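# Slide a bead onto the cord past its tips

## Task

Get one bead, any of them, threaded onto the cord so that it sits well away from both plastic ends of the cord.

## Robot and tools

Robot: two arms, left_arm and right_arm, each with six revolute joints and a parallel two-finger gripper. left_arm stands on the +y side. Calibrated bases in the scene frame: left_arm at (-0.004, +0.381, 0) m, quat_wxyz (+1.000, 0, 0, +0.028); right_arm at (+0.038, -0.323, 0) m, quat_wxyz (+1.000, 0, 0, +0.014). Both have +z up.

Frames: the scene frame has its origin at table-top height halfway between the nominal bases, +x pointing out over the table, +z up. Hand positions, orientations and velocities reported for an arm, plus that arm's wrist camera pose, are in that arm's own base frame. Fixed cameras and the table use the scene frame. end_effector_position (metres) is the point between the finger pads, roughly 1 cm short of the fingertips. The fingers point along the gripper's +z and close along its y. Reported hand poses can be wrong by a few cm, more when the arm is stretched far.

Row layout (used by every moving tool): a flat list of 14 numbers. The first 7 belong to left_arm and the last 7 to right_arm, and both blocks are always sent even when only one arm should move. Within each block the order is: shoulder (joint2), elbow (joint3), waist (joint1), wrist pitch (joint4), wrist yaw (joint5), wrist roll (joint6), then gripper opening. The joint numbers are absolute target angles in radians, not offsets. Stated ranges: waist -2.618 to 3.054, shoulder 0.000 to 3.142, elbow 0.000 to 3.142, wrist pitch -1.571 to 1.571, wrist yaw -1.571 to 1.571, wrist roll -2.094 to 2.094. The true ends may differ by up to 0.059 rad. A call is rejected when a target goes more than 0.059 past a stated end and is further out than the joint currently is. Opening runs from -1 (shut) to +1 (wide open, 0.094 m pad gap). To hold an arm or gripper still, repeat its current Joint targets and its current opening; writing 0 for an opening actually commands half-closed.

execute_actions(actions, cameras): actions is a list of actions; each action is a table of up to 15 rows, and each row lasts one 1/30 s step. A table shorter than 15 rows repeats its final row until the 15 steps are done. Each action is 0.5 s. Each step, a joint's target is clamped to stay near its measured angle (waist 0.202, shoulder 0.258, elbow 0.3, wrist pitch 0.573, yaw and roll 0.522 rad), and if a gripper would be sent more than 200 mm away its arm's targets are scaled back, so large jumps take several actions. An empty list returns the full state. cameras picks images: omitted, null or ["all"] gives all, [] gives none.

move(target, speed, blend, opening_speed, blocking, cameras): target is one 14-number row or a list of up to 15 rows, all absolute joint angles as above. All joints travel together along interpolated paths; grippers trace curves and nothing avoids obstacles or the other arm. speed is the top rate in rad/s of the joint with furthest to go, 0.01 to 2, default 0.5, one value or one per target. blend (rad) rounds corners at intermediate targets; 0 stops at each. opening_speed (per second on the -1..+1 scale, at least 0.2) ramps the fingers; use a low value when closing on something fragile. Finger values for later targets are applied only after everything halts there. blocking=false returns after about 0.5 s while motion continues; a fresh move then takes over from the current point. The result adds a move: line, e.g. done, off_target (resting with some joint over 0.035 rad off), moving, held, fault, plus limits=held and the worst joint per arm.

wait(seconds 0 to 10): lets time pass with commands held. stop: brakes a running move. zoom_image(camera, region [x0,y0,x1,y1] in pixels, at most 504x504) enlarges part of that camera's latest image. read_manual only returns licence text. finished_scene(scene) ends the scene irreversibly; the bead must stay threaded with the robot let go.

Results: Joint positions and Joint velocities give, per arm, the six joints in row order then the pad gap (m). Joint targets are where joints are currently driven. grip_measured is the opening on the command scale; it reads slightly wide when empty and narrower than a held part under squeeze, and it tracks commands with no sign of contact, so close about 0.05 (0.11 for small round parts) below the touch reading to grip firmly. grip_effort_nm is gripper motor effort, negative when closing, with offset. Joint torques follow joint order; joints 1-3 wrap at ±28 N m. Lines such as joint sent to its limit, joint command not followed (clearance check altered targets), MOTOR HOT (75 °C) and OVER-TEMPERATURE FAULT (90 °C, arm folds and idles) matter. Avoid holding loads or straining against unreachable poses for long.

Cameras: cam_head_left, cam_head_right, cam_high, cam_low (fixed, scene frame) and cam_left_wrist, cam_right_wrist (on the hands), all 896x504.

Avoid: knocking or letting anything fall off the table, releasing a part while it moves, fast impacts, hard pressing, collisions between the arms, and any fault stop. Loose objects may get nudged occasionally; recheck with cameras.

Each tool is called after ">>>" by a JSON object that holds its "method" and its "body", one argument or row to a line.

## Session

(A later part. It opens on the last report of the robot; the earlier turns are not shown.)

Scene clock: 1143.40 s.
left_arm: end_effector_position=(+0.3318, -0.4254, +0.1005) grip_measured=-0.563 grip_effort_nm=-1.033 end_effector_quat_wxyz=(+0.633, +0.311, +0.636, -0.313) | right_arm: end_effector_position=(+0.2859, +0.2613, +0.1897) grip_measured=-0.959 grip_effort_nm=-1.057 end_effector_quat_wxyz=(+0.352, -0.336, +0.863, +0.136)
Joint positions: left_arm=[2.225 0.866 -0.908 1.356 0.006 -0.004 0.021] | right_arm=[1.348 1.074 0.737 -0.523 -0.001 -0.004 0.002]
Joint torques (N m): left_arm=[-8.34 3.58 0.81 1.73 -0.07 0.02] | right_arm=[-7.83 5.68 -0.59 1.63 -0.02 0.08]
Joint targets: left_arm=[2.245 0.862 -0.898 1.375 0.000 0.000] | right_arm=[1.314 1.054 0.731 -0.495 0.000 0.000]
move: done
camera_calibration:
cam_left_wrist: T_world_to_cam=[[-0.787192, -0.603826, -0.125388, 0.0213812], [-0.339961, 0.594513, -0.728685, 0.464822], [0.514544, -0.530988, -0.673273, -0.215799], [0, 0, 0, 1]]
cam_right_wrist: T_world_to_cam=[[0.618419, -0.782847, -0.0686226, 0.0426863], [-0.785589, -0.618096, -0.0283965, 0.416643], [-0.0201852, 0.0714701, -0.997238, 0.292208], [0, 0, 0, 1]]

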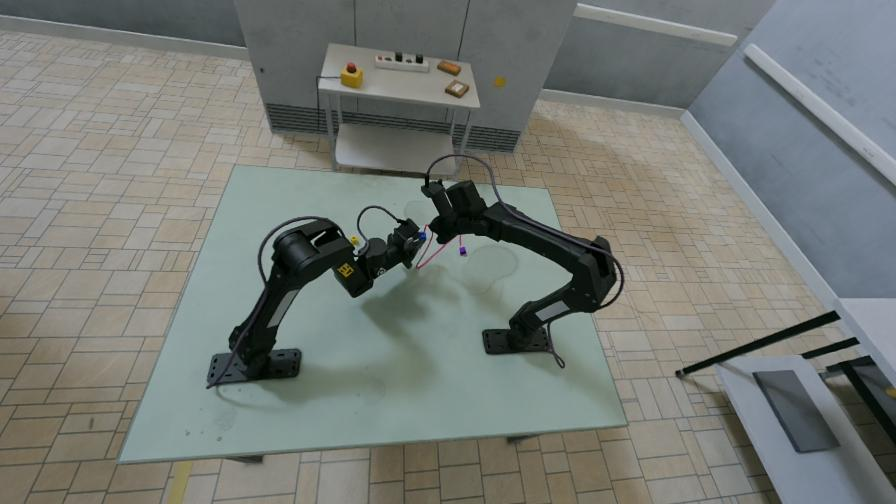

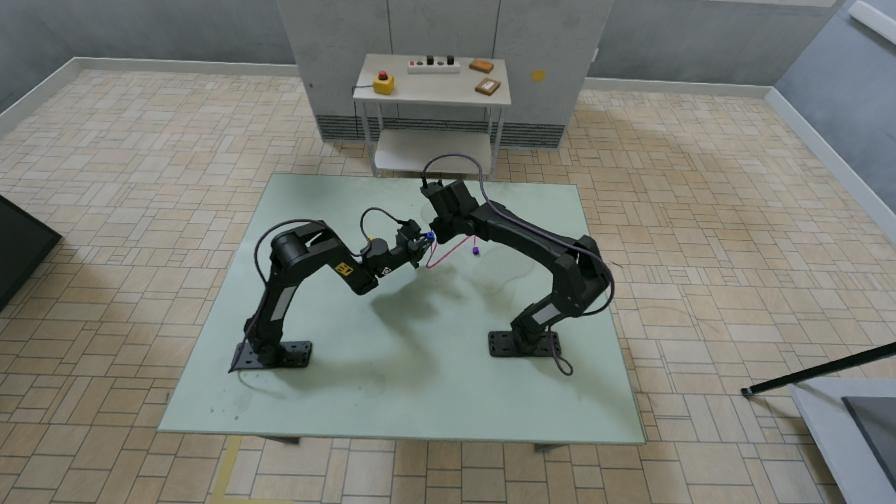

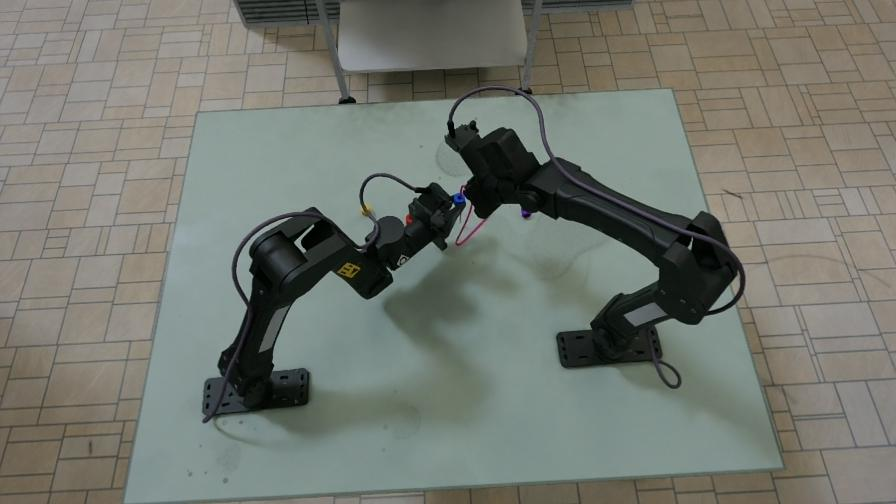

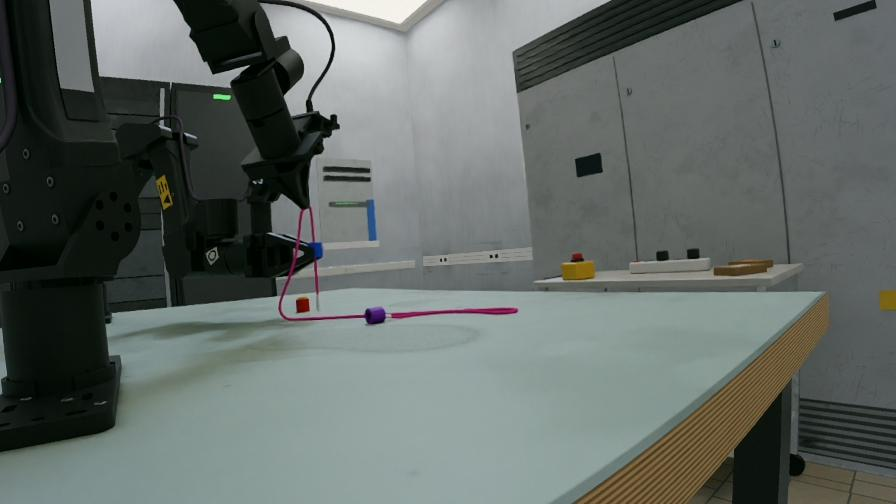

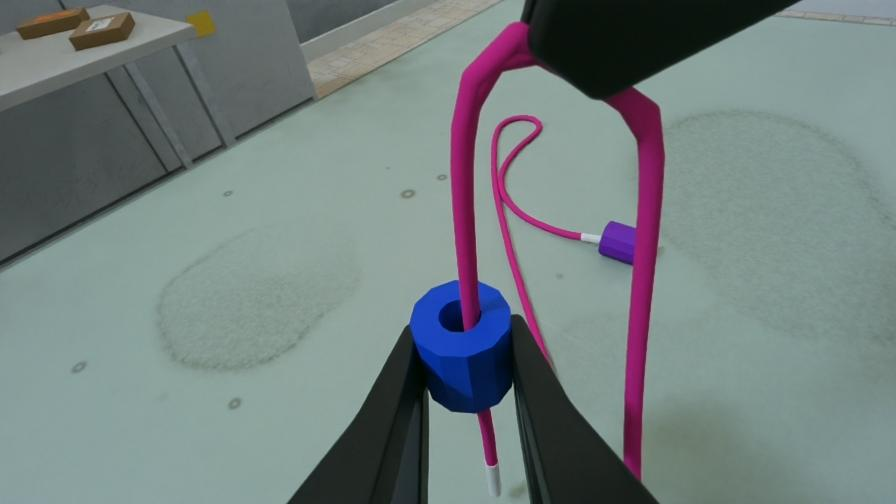

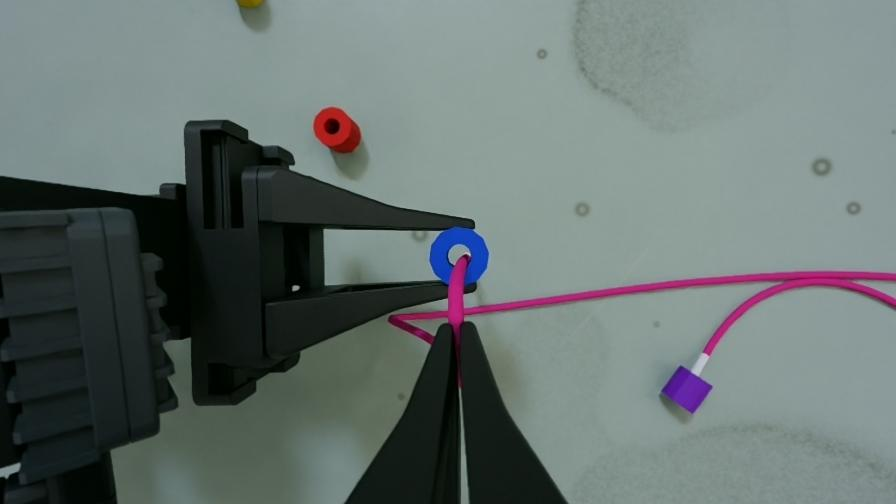

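>>> {"method": "move", "body": {
  "target": [
    [2.427, 0.900, -0.898, 1.529, 0.0, 0.0, -0.7, 1.320, 0.825, 0.731, -0.345, 0.0, 0.0, -1.0],
    [2.427, 0.900, -0.898, 1.529, 0.0, 0.0, -0.7, 1.480, 0.555, 0.731, -0.045, 0.0, 0.0, -1.0]
  ],
  "speed": 0.25,
  "blend": 0.0
}}

Scene clock: 1187.20 s.
left_arm: end_effector_position=(+0.3294, -0.4222, +0.0498) grip_measured=-0.563 grip_effort_nm=-1.033 end_effector_quat_wxyz=(+0.629, +0.313, +0.640, -0.311) | right_arm: end_effector_position=(+0.2493, +0.2281, +0.0270) grip_measured=-0.959 grip_effort_nm=-1.053 end_effector_quat_wxyz=(+0.285, -0.345, +0.887, +0.110)
Joint positions: left_arm=[2.406 0.881 -0.908 1.509 0.006 -0.004 0.021] | right_arm=[1.465 0.577 0.737 -0.062 -0.001 -0.004 0.002]
Joint torques (N m): left_arm=[-8.65 4.62 0.8 1.74 -0.07 0.03] | right_arm=[-3.67 4.23 -0.57 1.27 0.01 0.05]
Joint targets: left_arm=[2.427 0.900 -0.898 1.529 0.000 0.000] | right_arm=[1.480 0.555 0.731 -0.045 0.000 0.000]
move: done
camera_calibration:
cam_left_wrist: T_world_to_cam=[[-0.788192, -0.602545, -0.125272, 0.0158542], [-0.345739, 0.601919, -0.719832, 0.429749], [0.509134, -0.524054, -0.682751, -0.241831], [0, 0, 0, 1]]
cam_right_wrist: T_world_to_cam=[[0.611319, -0.789295, -0.0574778, 0.031077], [-0.780277, -0.613272, 0.122737, 0.356256], [-0.132125, -0.0301826, -0.990773, 0.182486], [0, 0, 0, 1]]

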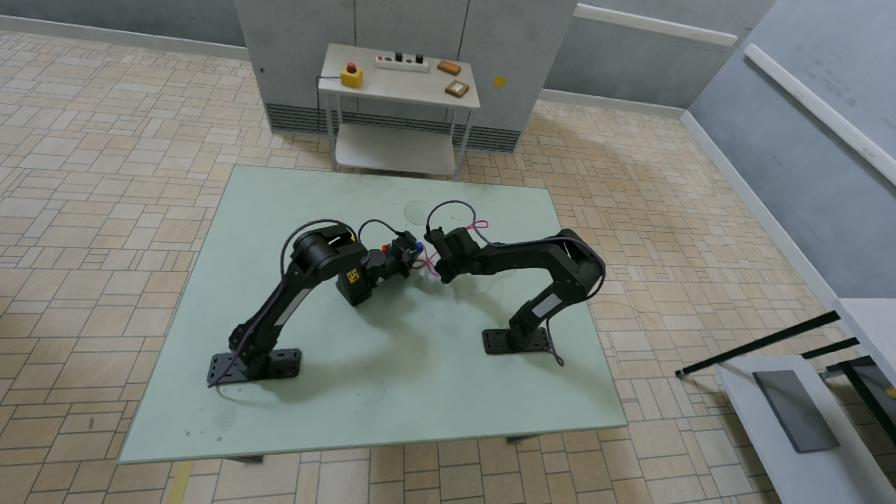

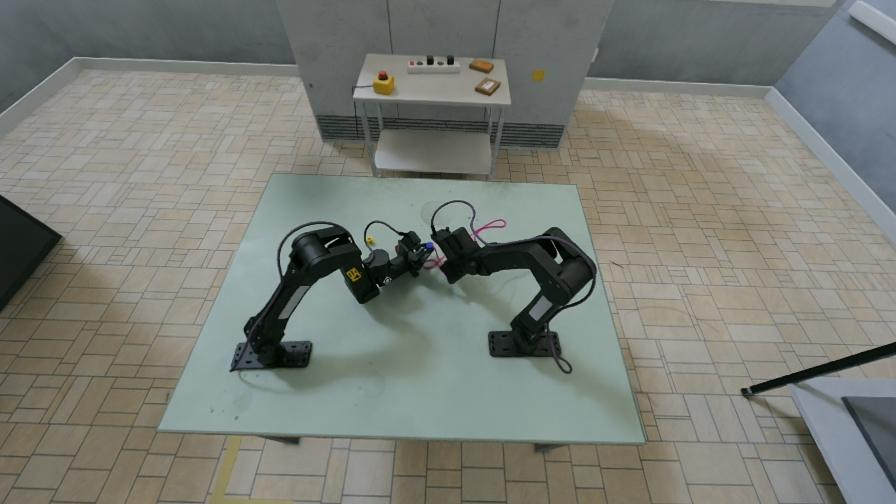

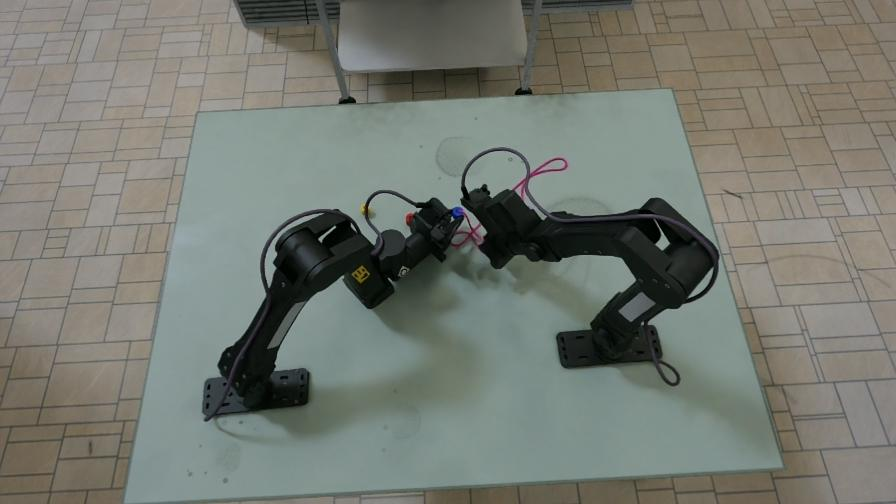

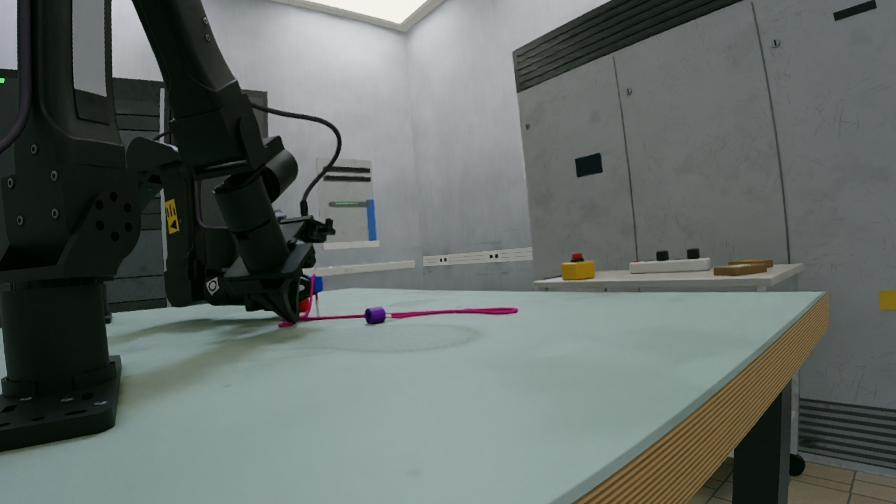

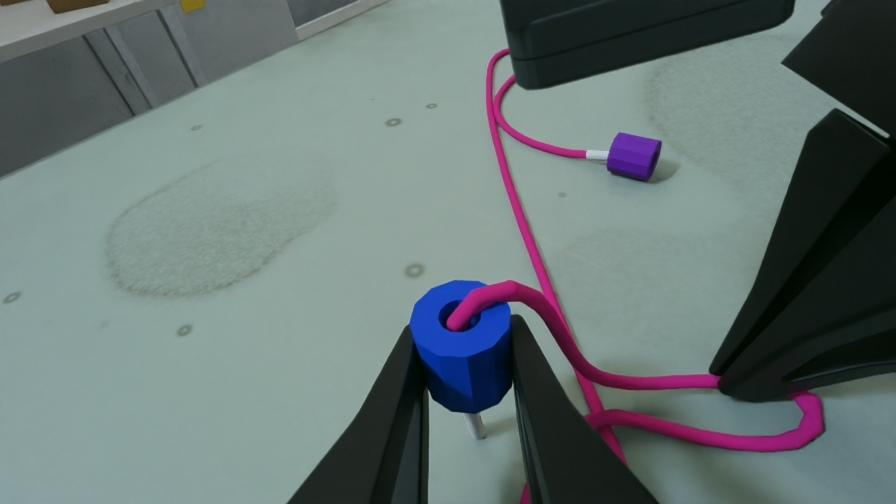

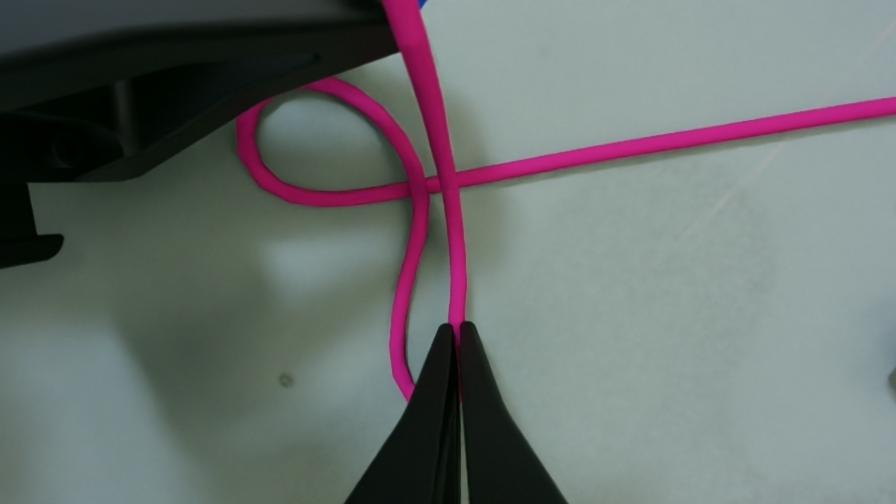

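>>> {"method": "move", "body": {
  "target": [2.427, 0.900, -0.898, 1.529, 0.0, 0.0, -0.7, 1.480, 0.555, 0.731, -0.045, 0.0, 0.0, -0.6],
  "speed": 0.2,
  "opening_speed": 0.4,
  "cameras": ["cam_right_wrist"]
}}

>>> {"method": "move", "body": {
  "target": [2.427, 0.900, -0.898, 1.529, 0.0, 0.0, -0.7, 0.980, 0.700, 0.731, -0.665, 0.0, 0.0, -0.6],
  "speed": 0.3
}}

Scene clock: 1208.20 s.
left_arm: end_effector_position=(+0.3294, -0.4222, +0.0498) grip_measured=-0.563 grip_effort_nm=-1.033 end_effector_quat_wxyz=(+0.629, +0.313, +0.640, -0.311) | right_arm: end_effector_position=(+0.2492, +0.2279, +0.0260) grip_measured=-0.603 grip_effort_nm=0.139 end_effector_quat_wxyz=(+0.284, -0.345, +0.888, +0.110)
Joint positions: left_arm=[2.406 0.881 -0.908 1.509 0.006 -0.004 0.021] | right_arm=[1.468 0.577 0.737 -0.061 -0.001 -0.004 0.019]
Joint torques (N m): left_arm=[-8.66 4.6 0.81 1.74 -0.07 0.03] | right_arm=[-3.93 4.21 -0.54 1.29 0 0.05]
Joint targets: left_arm=[2.427 0.900 -0.898 1.529 0.000 0.000] | right_arm=[1.480 0.555 0.731 -0.045 0.000 0.000]
move: done
camera_calibration:
cam_right_wrist: T_world_to_cam=[[0.611189, -0.789412, -0.0572393, 0.0310517], [-0.779997, -0.613017, 0.125757, 0.355939], [-0.134363, -0.032215, -0.990408, 0.182443], [0, 0, 0, 1]]
Images, in order: cam_right_wrist.

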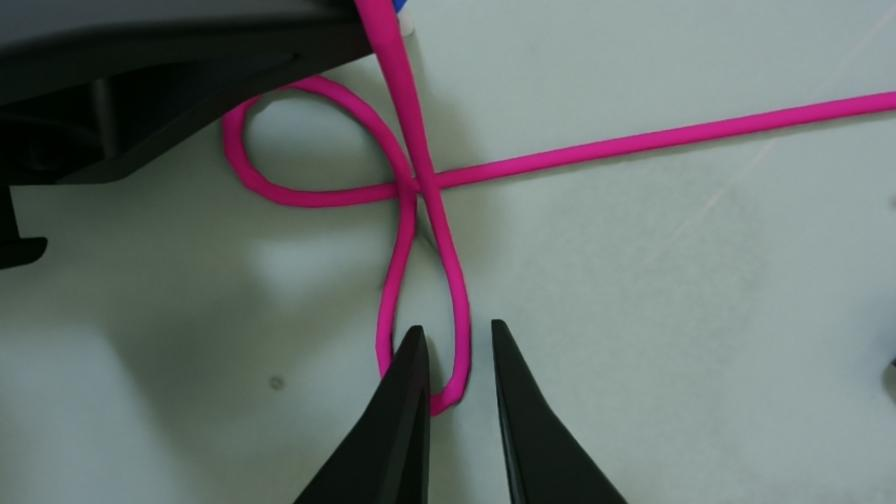

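Scene clock: 1210.93 s.
left_arm: end_effector_position=(+0.3294, -0.4222, +0.0498) grip_measured=-0.563 grip_effort_nm=-1.028 end_effector_quat_wxyz=(+0.629, +0.313, +0.640, -0.311) | right_arm: end_effector_position=(+0.1941, +0.1780, +0.1073) grip_measured=-0.603 grip_effort_nm=0.134 end_effector_quat_wxyz=(+0.266, -0.347, +0.893, +0.103)
Joint positions: left_arm=[2.406 0.881 -0.908 1.509 0.006 -0.004 0.021] | right_arm=[0.997 0.658 0.737 -0.654 -0.001 -0.004 0.019]
Joint torques (N m): left_arm=[-8.65 4.59 0.84 1.74 -0.07 0.03] | right_arm=[-3 10.21 -0.62 0.98 0 0.05]
Joint targets: left_arm=[2.427 0.900 -0.898 1.529 0.000 0.000] | right_arm=[0.980 0.700 0.731 -0.665 0.000 0.000]
move: off_target (right_arm); right_arm: the elbow is farthest, 0.042 rad from its target
camera_calibration:
cam_left_wrist: T_world_to_cam=[[-0.788192, -0.602545, -0.125272, 0.0158542], [-0.345739, 0.601919, -0.719832, 0.429749], [0.509134, -0.524054, -0.682751, -0.241831], [0, 0, 0, 1]]
cam_right_wrist: T_world_to_cam=[[0.609523, -0.790925, -0.0540298, 0.0301399], [-0.775634, -0.609056, 0.165657, 0.266319], [-0.16393, -0.0590646, -0.984702, 0.263901], [0, 0, 0, 1]]

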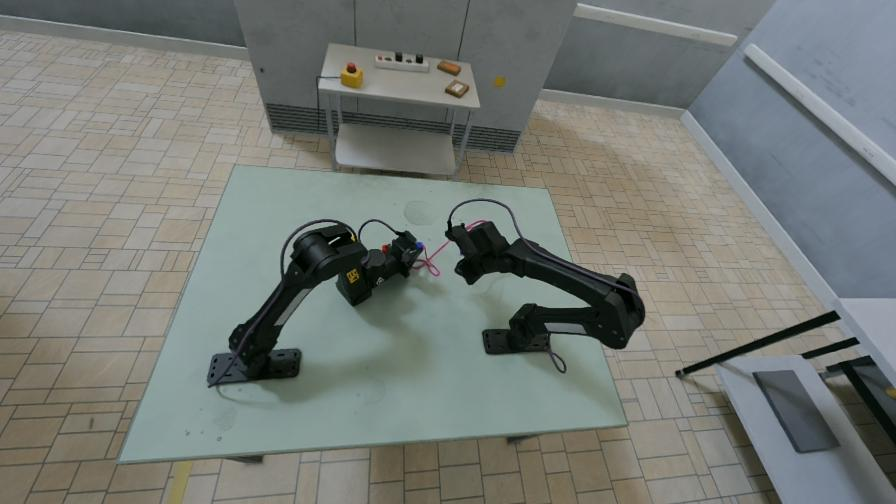

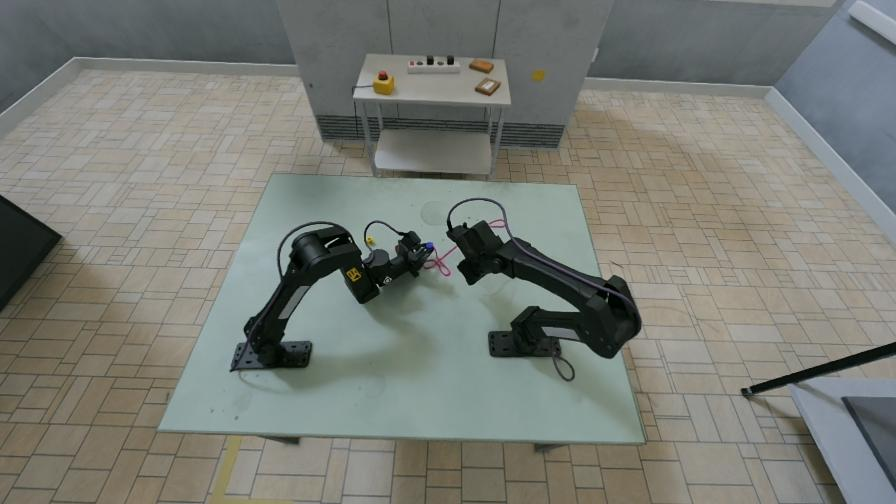

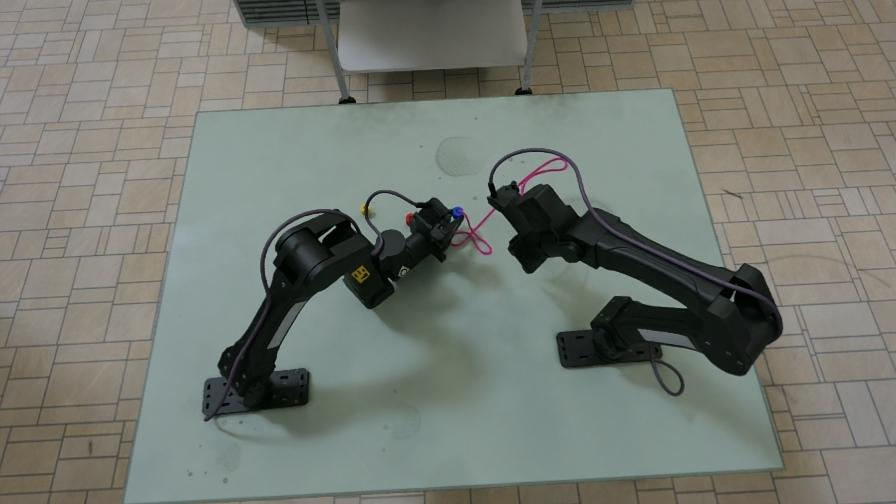

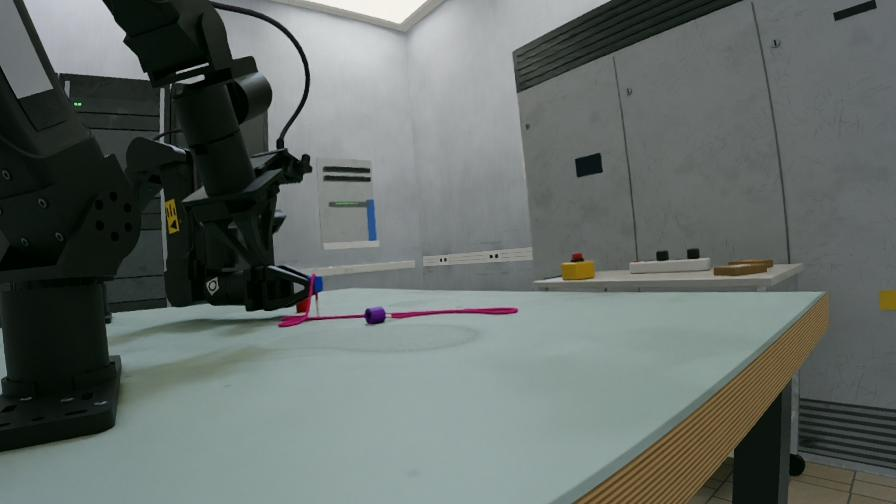

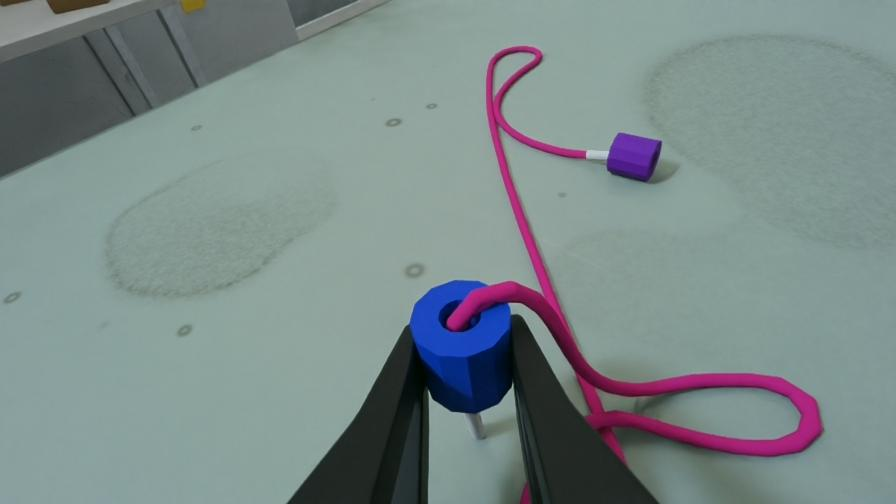

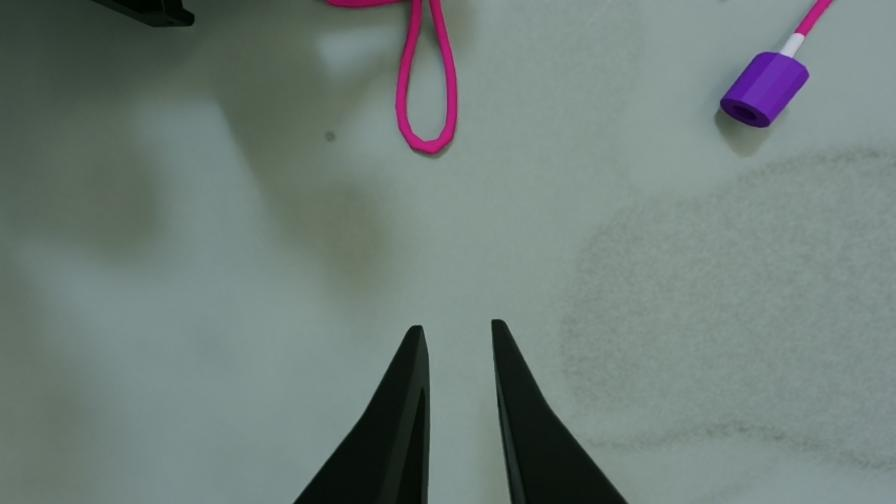

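>>> {"method": "zoom_image", "body": {
  "camera": "cam_low",
  "region": [250, 250, 420, 345]
}}

>>> {"method": "zoom_image", "body": {
  "camera": "cam_left_wrist",
  "region": [380, 270, 680, 504]
}}

Scaled by 2.965 from the camera's 896x504 image, which has a finer 1280x720 frame.

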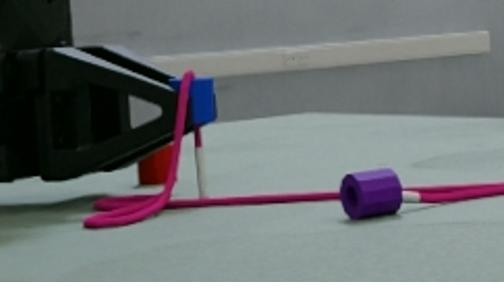

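Scaled by 1.680 from the camera's 896x504 image, which has a finer 1280x720 frame.

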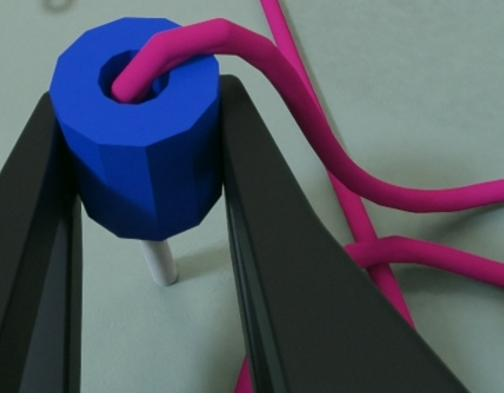

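>>> {"method": "move", "body": {
  "target": [2.427, 0.900, -0.898, 1.529, 0.0, 0.0, -0.7, 1.480, 0.555, 0.731, -0.045, 0.0, 0.0, -0.75],
  "speed": 0.3,
  "cameras": ["cam_right_wrist","cam_left_wrist"]
}}

Scene clock: 1303.00 s.
left_arm: end_effector_position=(+0.3294, -0.4222, +0.0498) grip_measured=-0.563 grip_effort_nm=-1.028 end_effector_quat_wxyz=(+0.629, +0.313, +0.640, -0.311) | right_arm: end_effector_position=(+0.2485, +0.2273, +0.0257) grip_measured=-0.747 grip_effort_nm=-0.183 end_effector_quat_wxyz=(+0.282, -0.345, +0.888, +0.109)
Joint positions: left_arm=[2.406 0.881 -0.908 1.509 0.006 -0.004 0.021] | right_arm=[1.467 0.578 0.737 -0.068 -0.001 -0.004 0.012]
Joint torques (N m): left_arm=[-8.66 4.6 0.81 1.74 -0.07 0.04] | right_arm=[-3.75 4.14 -0.55 1.37 -0.02 0.05]
Heat: left arm: 33 °C; right arm: 28 °C.
Joint targets: left_arm=[2.427 0.900 -0.898 1.529 0.000 0.000] | right_arm=[1.480 0.555 0.731 -0.045 0.000 0.000]
move: done
camera_calibration:
cam_left_wrist: T_world_to_cam=[[-0.788192, -0.602545, -0.125272, 0.0158542], [-0.345739, 0.601919, -0.719832, 0.429749], [0.509134, -0.524054, -0.682751, -0.241831], [0, 0, 0, 1]]
cam_right_wrist: T_world_to_cam=[[0.610996, -0.789588, -0.0568805, 0.0310395], [-0.779563, -0.612624, 0.130286, 0.354735], [-0.137718, -0.0352621, -0.989844, 0.183539], [0, 0, 0, 1]]
Images, in order: cam_left_wrist, cam_right_wrist.

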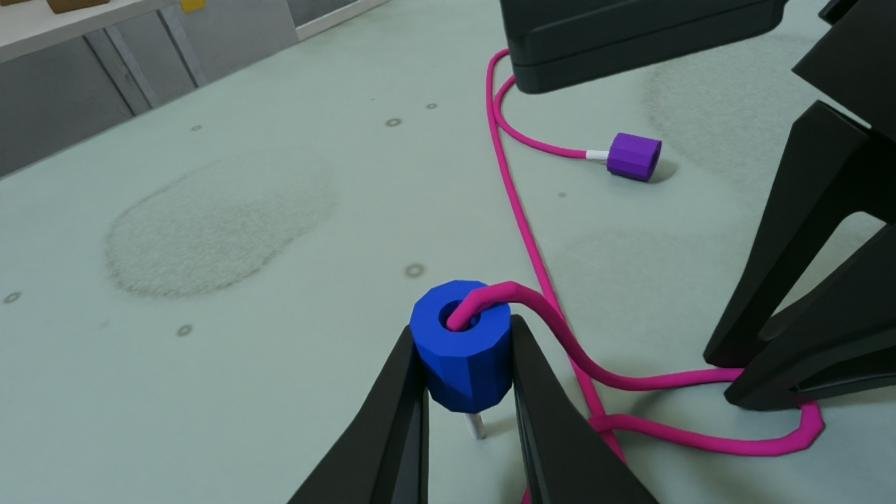

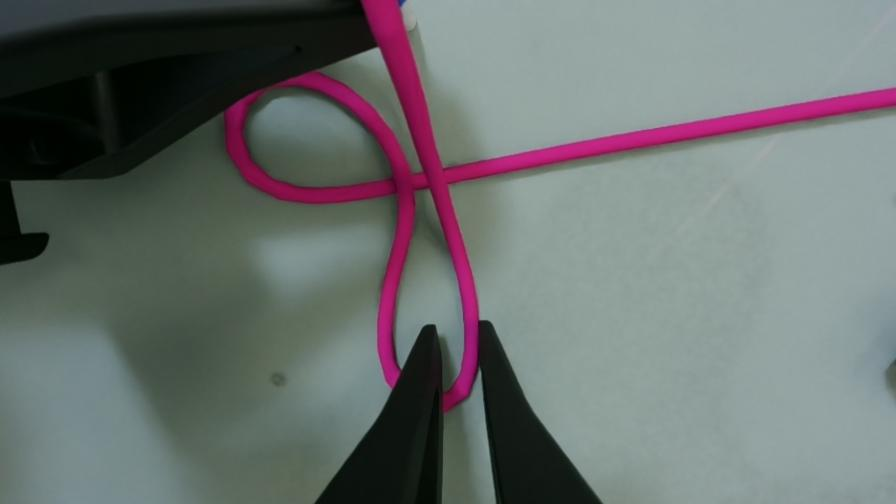

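>>> {"method": "move", "body": {
  "target": [2.427, 0.900, -0.898, 1.529, 0.0, 0.0, -0.7, 1.480, 0.555, 0.731, -0.045, 0.0, 0.0, -1.0],
  "speed": 0.3,
  "opening_speed": 0.4,
  "cameras": []
}}

>>> {"method": "move", "body": {
  "target": [2.427, 0.900, -0.898, 1.529, 0.0, 0.0, -0.7, 1.340, 0.911, 0.731, -0.335, 0.0, 0.0, -1.0],
  "speed": 0.2,
  "cameras": ["cam_right_wrist","cam_left_wrist","cam_low"]
}}

Scene clock: 1312.23 s.
left_arm: end_effector_position=(+0.3294, -0.4222, +0.0498) grip_measured=-0.563 grip_effort_nm=-1.033 end_effector_quat_wxyz=(+0.629, +0.313, +0.640, -0.311) | right_arm: end_effector_position=(+0.2489, +0.2277, +0.0261) grip_measured=-0.974 grip_effort_nm=-1.013 end_effector_quat_wxyz=(+0.283, -0.345, +0.888, +0.110)
Joint positions: left_arm=[2.406 0.881 -0.908 1.509 0.006 -0.004 0.021] | right_arm=[1.467 0.578 0.737 -0.065 -0.001 -0.004 0.001]
Joint torques (N m): left_arm=[-8.65 4.6 0.81 1.73 -0.07 0.02] | right_arm=[-3.89 4.11 -0.59 1.32 0.01 0.04]
Joint targets: left_arm=[2.427 0.900 -0.898 1.529 0.000 0.000] | right_arm=[1.480 0.555 0.731 -0.045 0.000 0.000]
move: done

Scene clock: 1314.67 s.
left_arm: end_effector_position=(+0.3294, -0.4222, +0.0499) grip_measured=-0.563 grip_effort_nm=-1.028 end_effector_quat_wxyz=(+0.629, +0.313, +0.640, -0.311) | right_arm: end_effector_position=(+0.2805, +0.2564, +0.1315) grip_measured=-0.977 grip_effort_nm=-1.053 end_effector_quat_wxyz=(+0.342, -0.337, +0.867, +0.132)
Joint positions: left_arm=[2.406 0.881 -0.908 1.51 0.006 -0.004 0.021] | right_arm=[1.367 0.871 0.737 -0.324 -0.001 -0.004 0.001]
Joint torques (N m): left_arm=[-8.65 4.6 0.81 1.73 -0.07 0.03] | right_arm=[-7.27 10.07 -0.57 1.21 0 0.05]
Joint targets: left_arm=[2.427 0.900 -0.898 1.529 0.000 0.000] | right_arm=[1.340 0.911 0.731 -0.335 0.000 0.000]
move: off_target (right_arm); right_arm: the elbow is farthest, 0.040 rad from its target
camera_calibration:
cam_left_wrist: T_world_to_cam=[[-0.788163, -0.602582, -0.125276, 0.0158407], [-0.34557, 0.601703, -0.720094, 0.429684], [0.509295, -0.52426, -0.682474, -0.24192], [0, 0, 0, 1]]
cam_right_wrist: T_world_to_cam=[[0.617251, -0.783908, -0.0670109, 0.0385764], [-0.785879, -0.618359, -0.00518833, 0.404775], [-0.0373696, 0.055865, -0.997739, 0.243272], [0, 0, 0, 1]]
Images, in order: cam_low, cam_left_wrist, cam_right_wrist.

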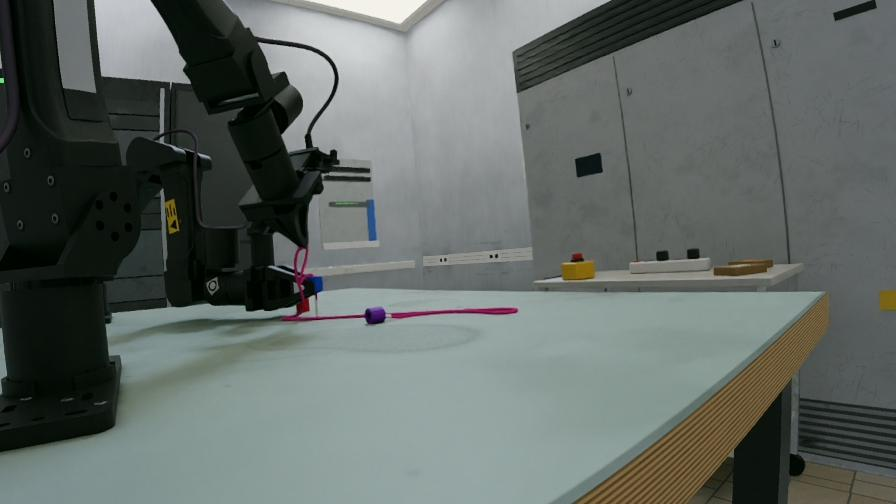

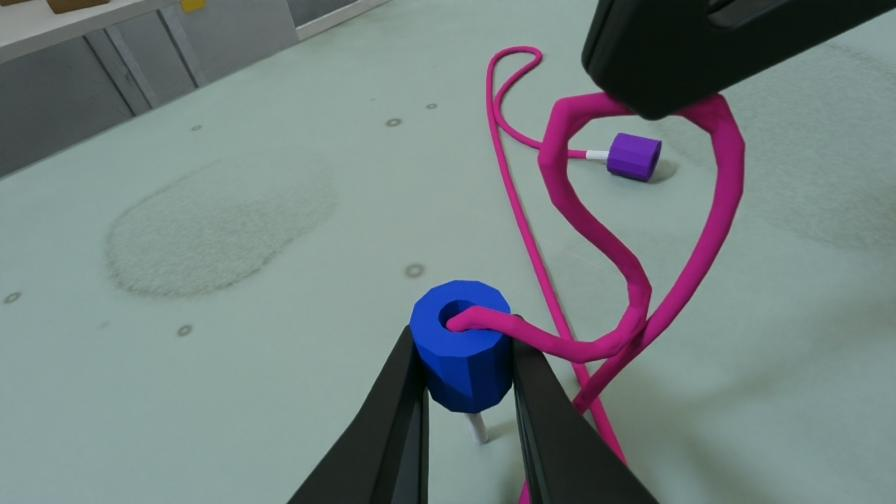

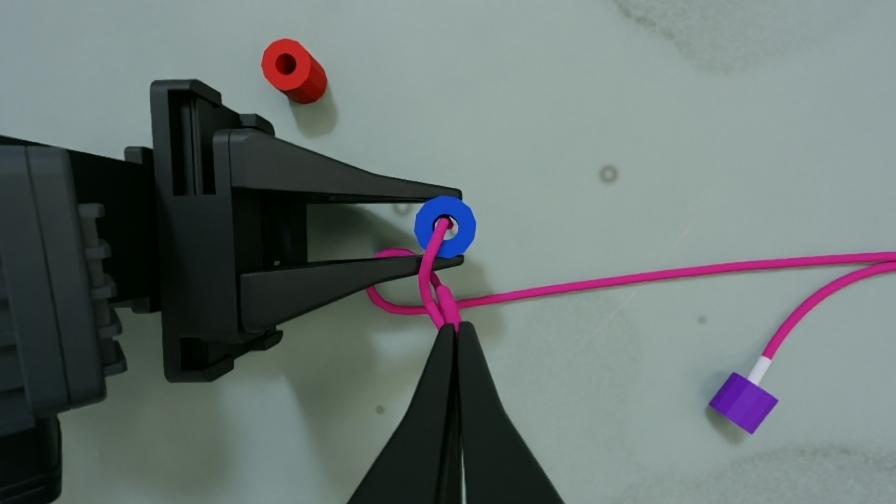

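>>> {"method": "move", "body": {
  "target": [2.427, 0.900, -0.898, 1.529, 0.0, 0.0, -0.7, 1.326, 1.039, 0.731, -0.453, 0.0, 0.0, -1.0],
  "speed": 0.1,
  "cameras": ["cam_right_wrist","cam_left_wrist","cam_low"]
}}

Scene clock: 1326.37 s.
left_arm: end_effector_position=(+0.3294, -0.4222, +0.0499) grip_measured=-0.563 grip_effort_nm=-1.023 end_effector_quat_wxyz=(+0.629, +0.313, +0.640, -0.311) | right_arm: end_effector_position=(+0.2853, +0.2607, +0.1668) grip_measured=-0.977 grip_effort_nm=-1.053 end_effector_quat_wxyz=(+0.349, -0.336, +0.865, +0.135)
Joint positions: left_arm=[2.406 0.881 -0.908 1.51 0.006 -0.004 0.021] | right_arm=[1.357 0.995 0.737 -0.443 -0.001 -0.004 0.001]
Joint torques (N m): left_arm=[-8.66 4.63 0.81 1.73 -0.07 0.03] | right_arm=[-7.6 10.61 -0.59 1.21 -0.01 0.05]
Joint targets: left_arm=[2.427 0.900 -0.898 1.529 0.000 0.000] | right_arm=[1.326 1.039 0.731 -0.453 0.000 0.000]
move: off_target (right_arm); right_arm: the elbow is farthest, 0.044 rad from its target
camera_calibration:
cam_left_wrist: T_world_to_cam=[[-0.788163, -0.602582, -0.125276, 0.0158407], [-0.34557, 0.601703, -0.720094, 0.429684], [0.509295, -0.52426, -0.682474, -0.24192], [0, 0, 0, 1]]
cam_right_wrist: T_world_to_cam=[[0.618033, -0.783197, -0.0680982, 0.0411673], [-0.785728, -0.618222, -0.0207884, 0.413966], [-0.0258185, 0.0663546, -0.997462, 0.272308], [0, 0, 0, 1]]
Images, in order: cam_low, cam_left_wrist, cam_right_wrist.

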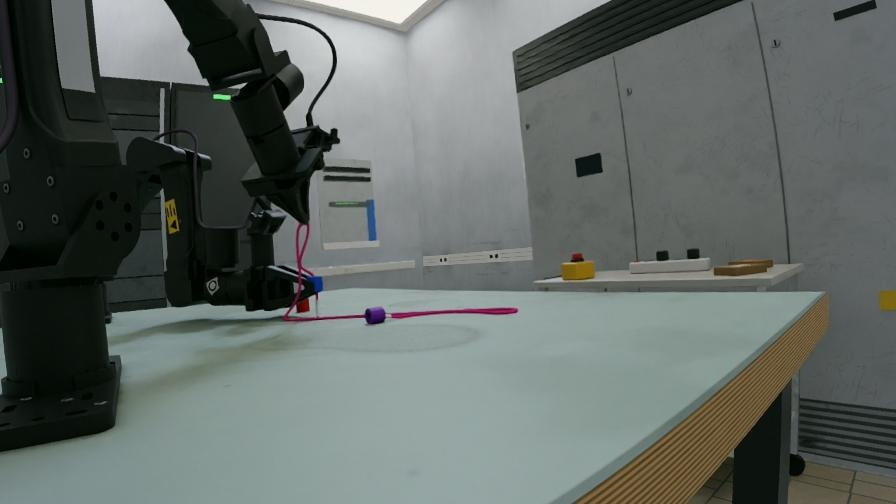

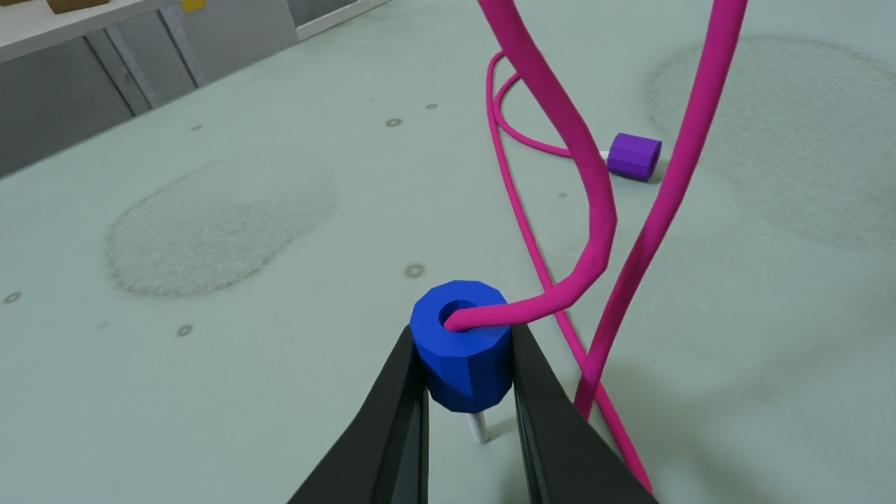

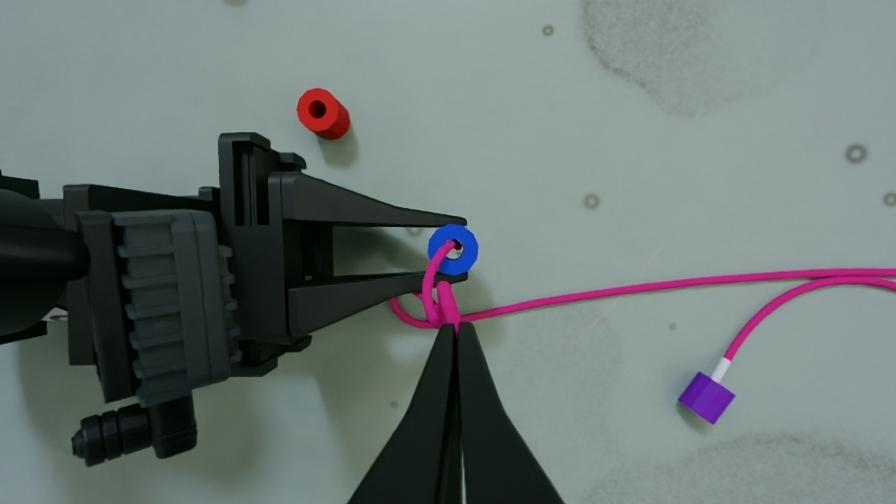

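>>> {"method": "move", "body": {
  "target": [2.213, 0.865, -0.898, 1.340, 0.0, 0.0, -0.7, 1.335, 1.325, 0.731, -0.730, 0.0, 0.0, -1.0],
  "speed": 0.1,
  "cameras": ["cam_right_wrist","cam_left_wrist","cam_low"]
}}

Scene clock: 1338.87 s.
left_arm: end_effector_position=(+0.3318, -0.4254, +0.0798) grip_measured=-0.563 grip_effort_nm=-1.028 end_effector_quat_wxyz=(+0.618, +0.318, +0.650, -0.306) | right_arm: end_effector_position=(+0.2853, +0.2607, +0.2400) grip_measured=-0.977 grip_effort_nm=-1.057 end_effector_quat_wxyz=(+0.352, -0.336, +0.863, +0.136)
Joint positions: left_arm=[2.261 0.871 -0.908 1.341 0.006 -0.004 0.021] | right_arm=[1.357 1.28 0.737 -0.72 -0.001 -0.004 0.001]
Joint torques (N m): left_arm=[-14.41 3.28 0.81 1.54 -0.07 0.02] | right_arm=[-6.8 10.55 -0.59 1.25 0.01 0.04]
Joint targets: left_arm=[2.213 0.865 -0.898 1.340 0.000 0.000] | right_arm=[1.335 1.325 0.731 -0.730 0.000 0.000]
move: off_target (left_arm, right_arm); left_arm: the shoulder is farthest, 0.048 rad from its target; right_arm: the elbow is farthest, 0.045 rad from its target
camera_calibration:
cam_left_wrist: T_world_to_cam=[[-0.790716, -0.599309, -0.124886, 0.0218407], [-0.360034, 0.620244, -0.696902, 0.464852], [0.495119, -0.506089, -0.706209, -0.210073], [0, 0, 0, 1]]
cam_right_wrist: T_world_to_cam=[[0.618458, -0.782812, -0.0686748, 0.0460726], [-0.785573, -0.618082, -0.0291573, 0.417412], [-0.019622, 0.0719816, -0.997213, 0.342089], [0, 0, 0, 1]]
Images, in order: cam_low, cam_left_wrist, cam_right_wrist.

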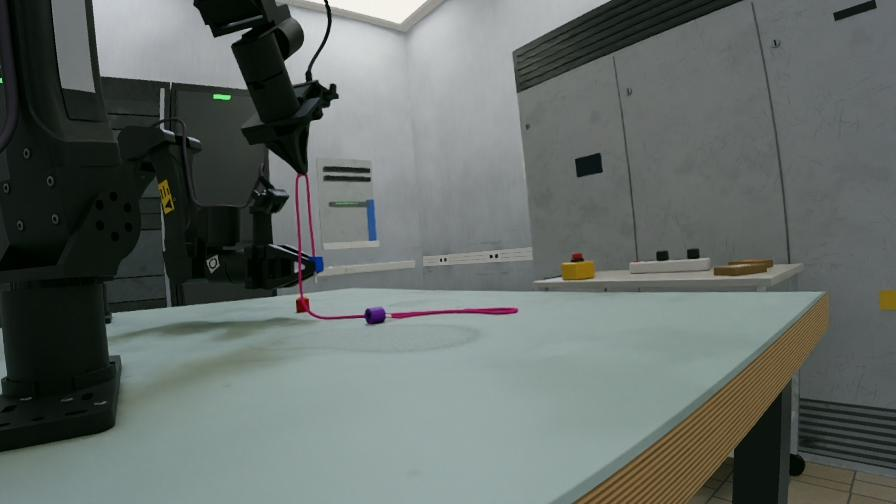

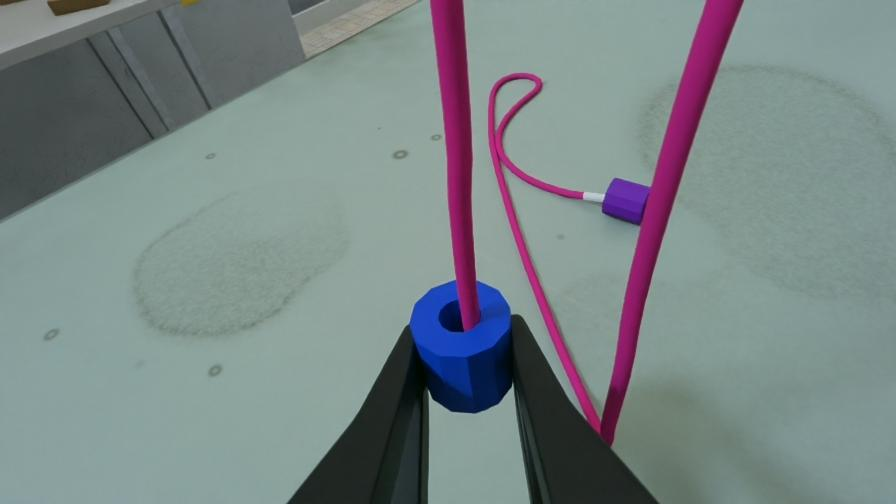

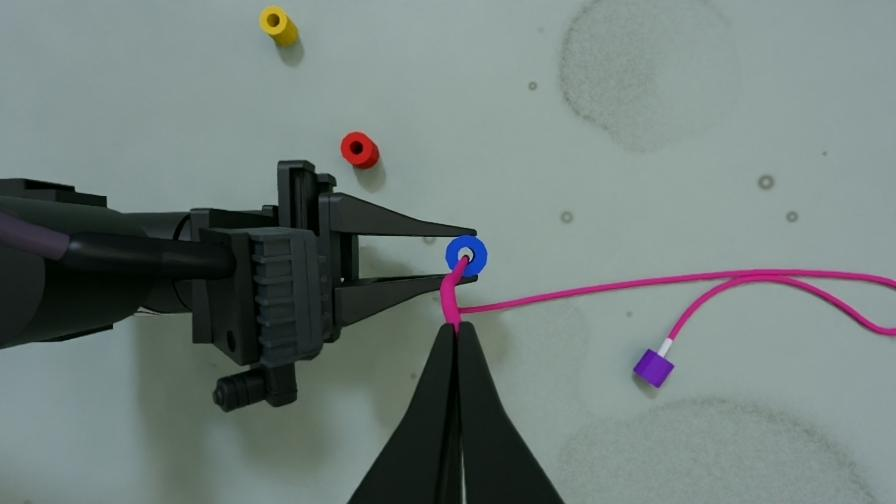

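>>> {"method": "zoom_image", "body": {
  "camera": "cam_low",
  "region": [250, 160, 420, 335]
}}

Scaled by 2.880 from the camera's 896x504 image, which has a finer 1280x720 frame.

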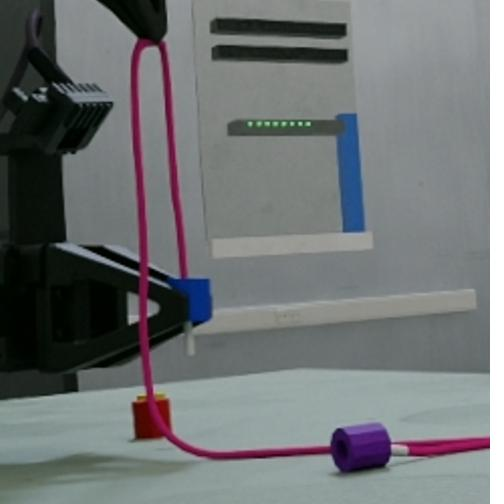

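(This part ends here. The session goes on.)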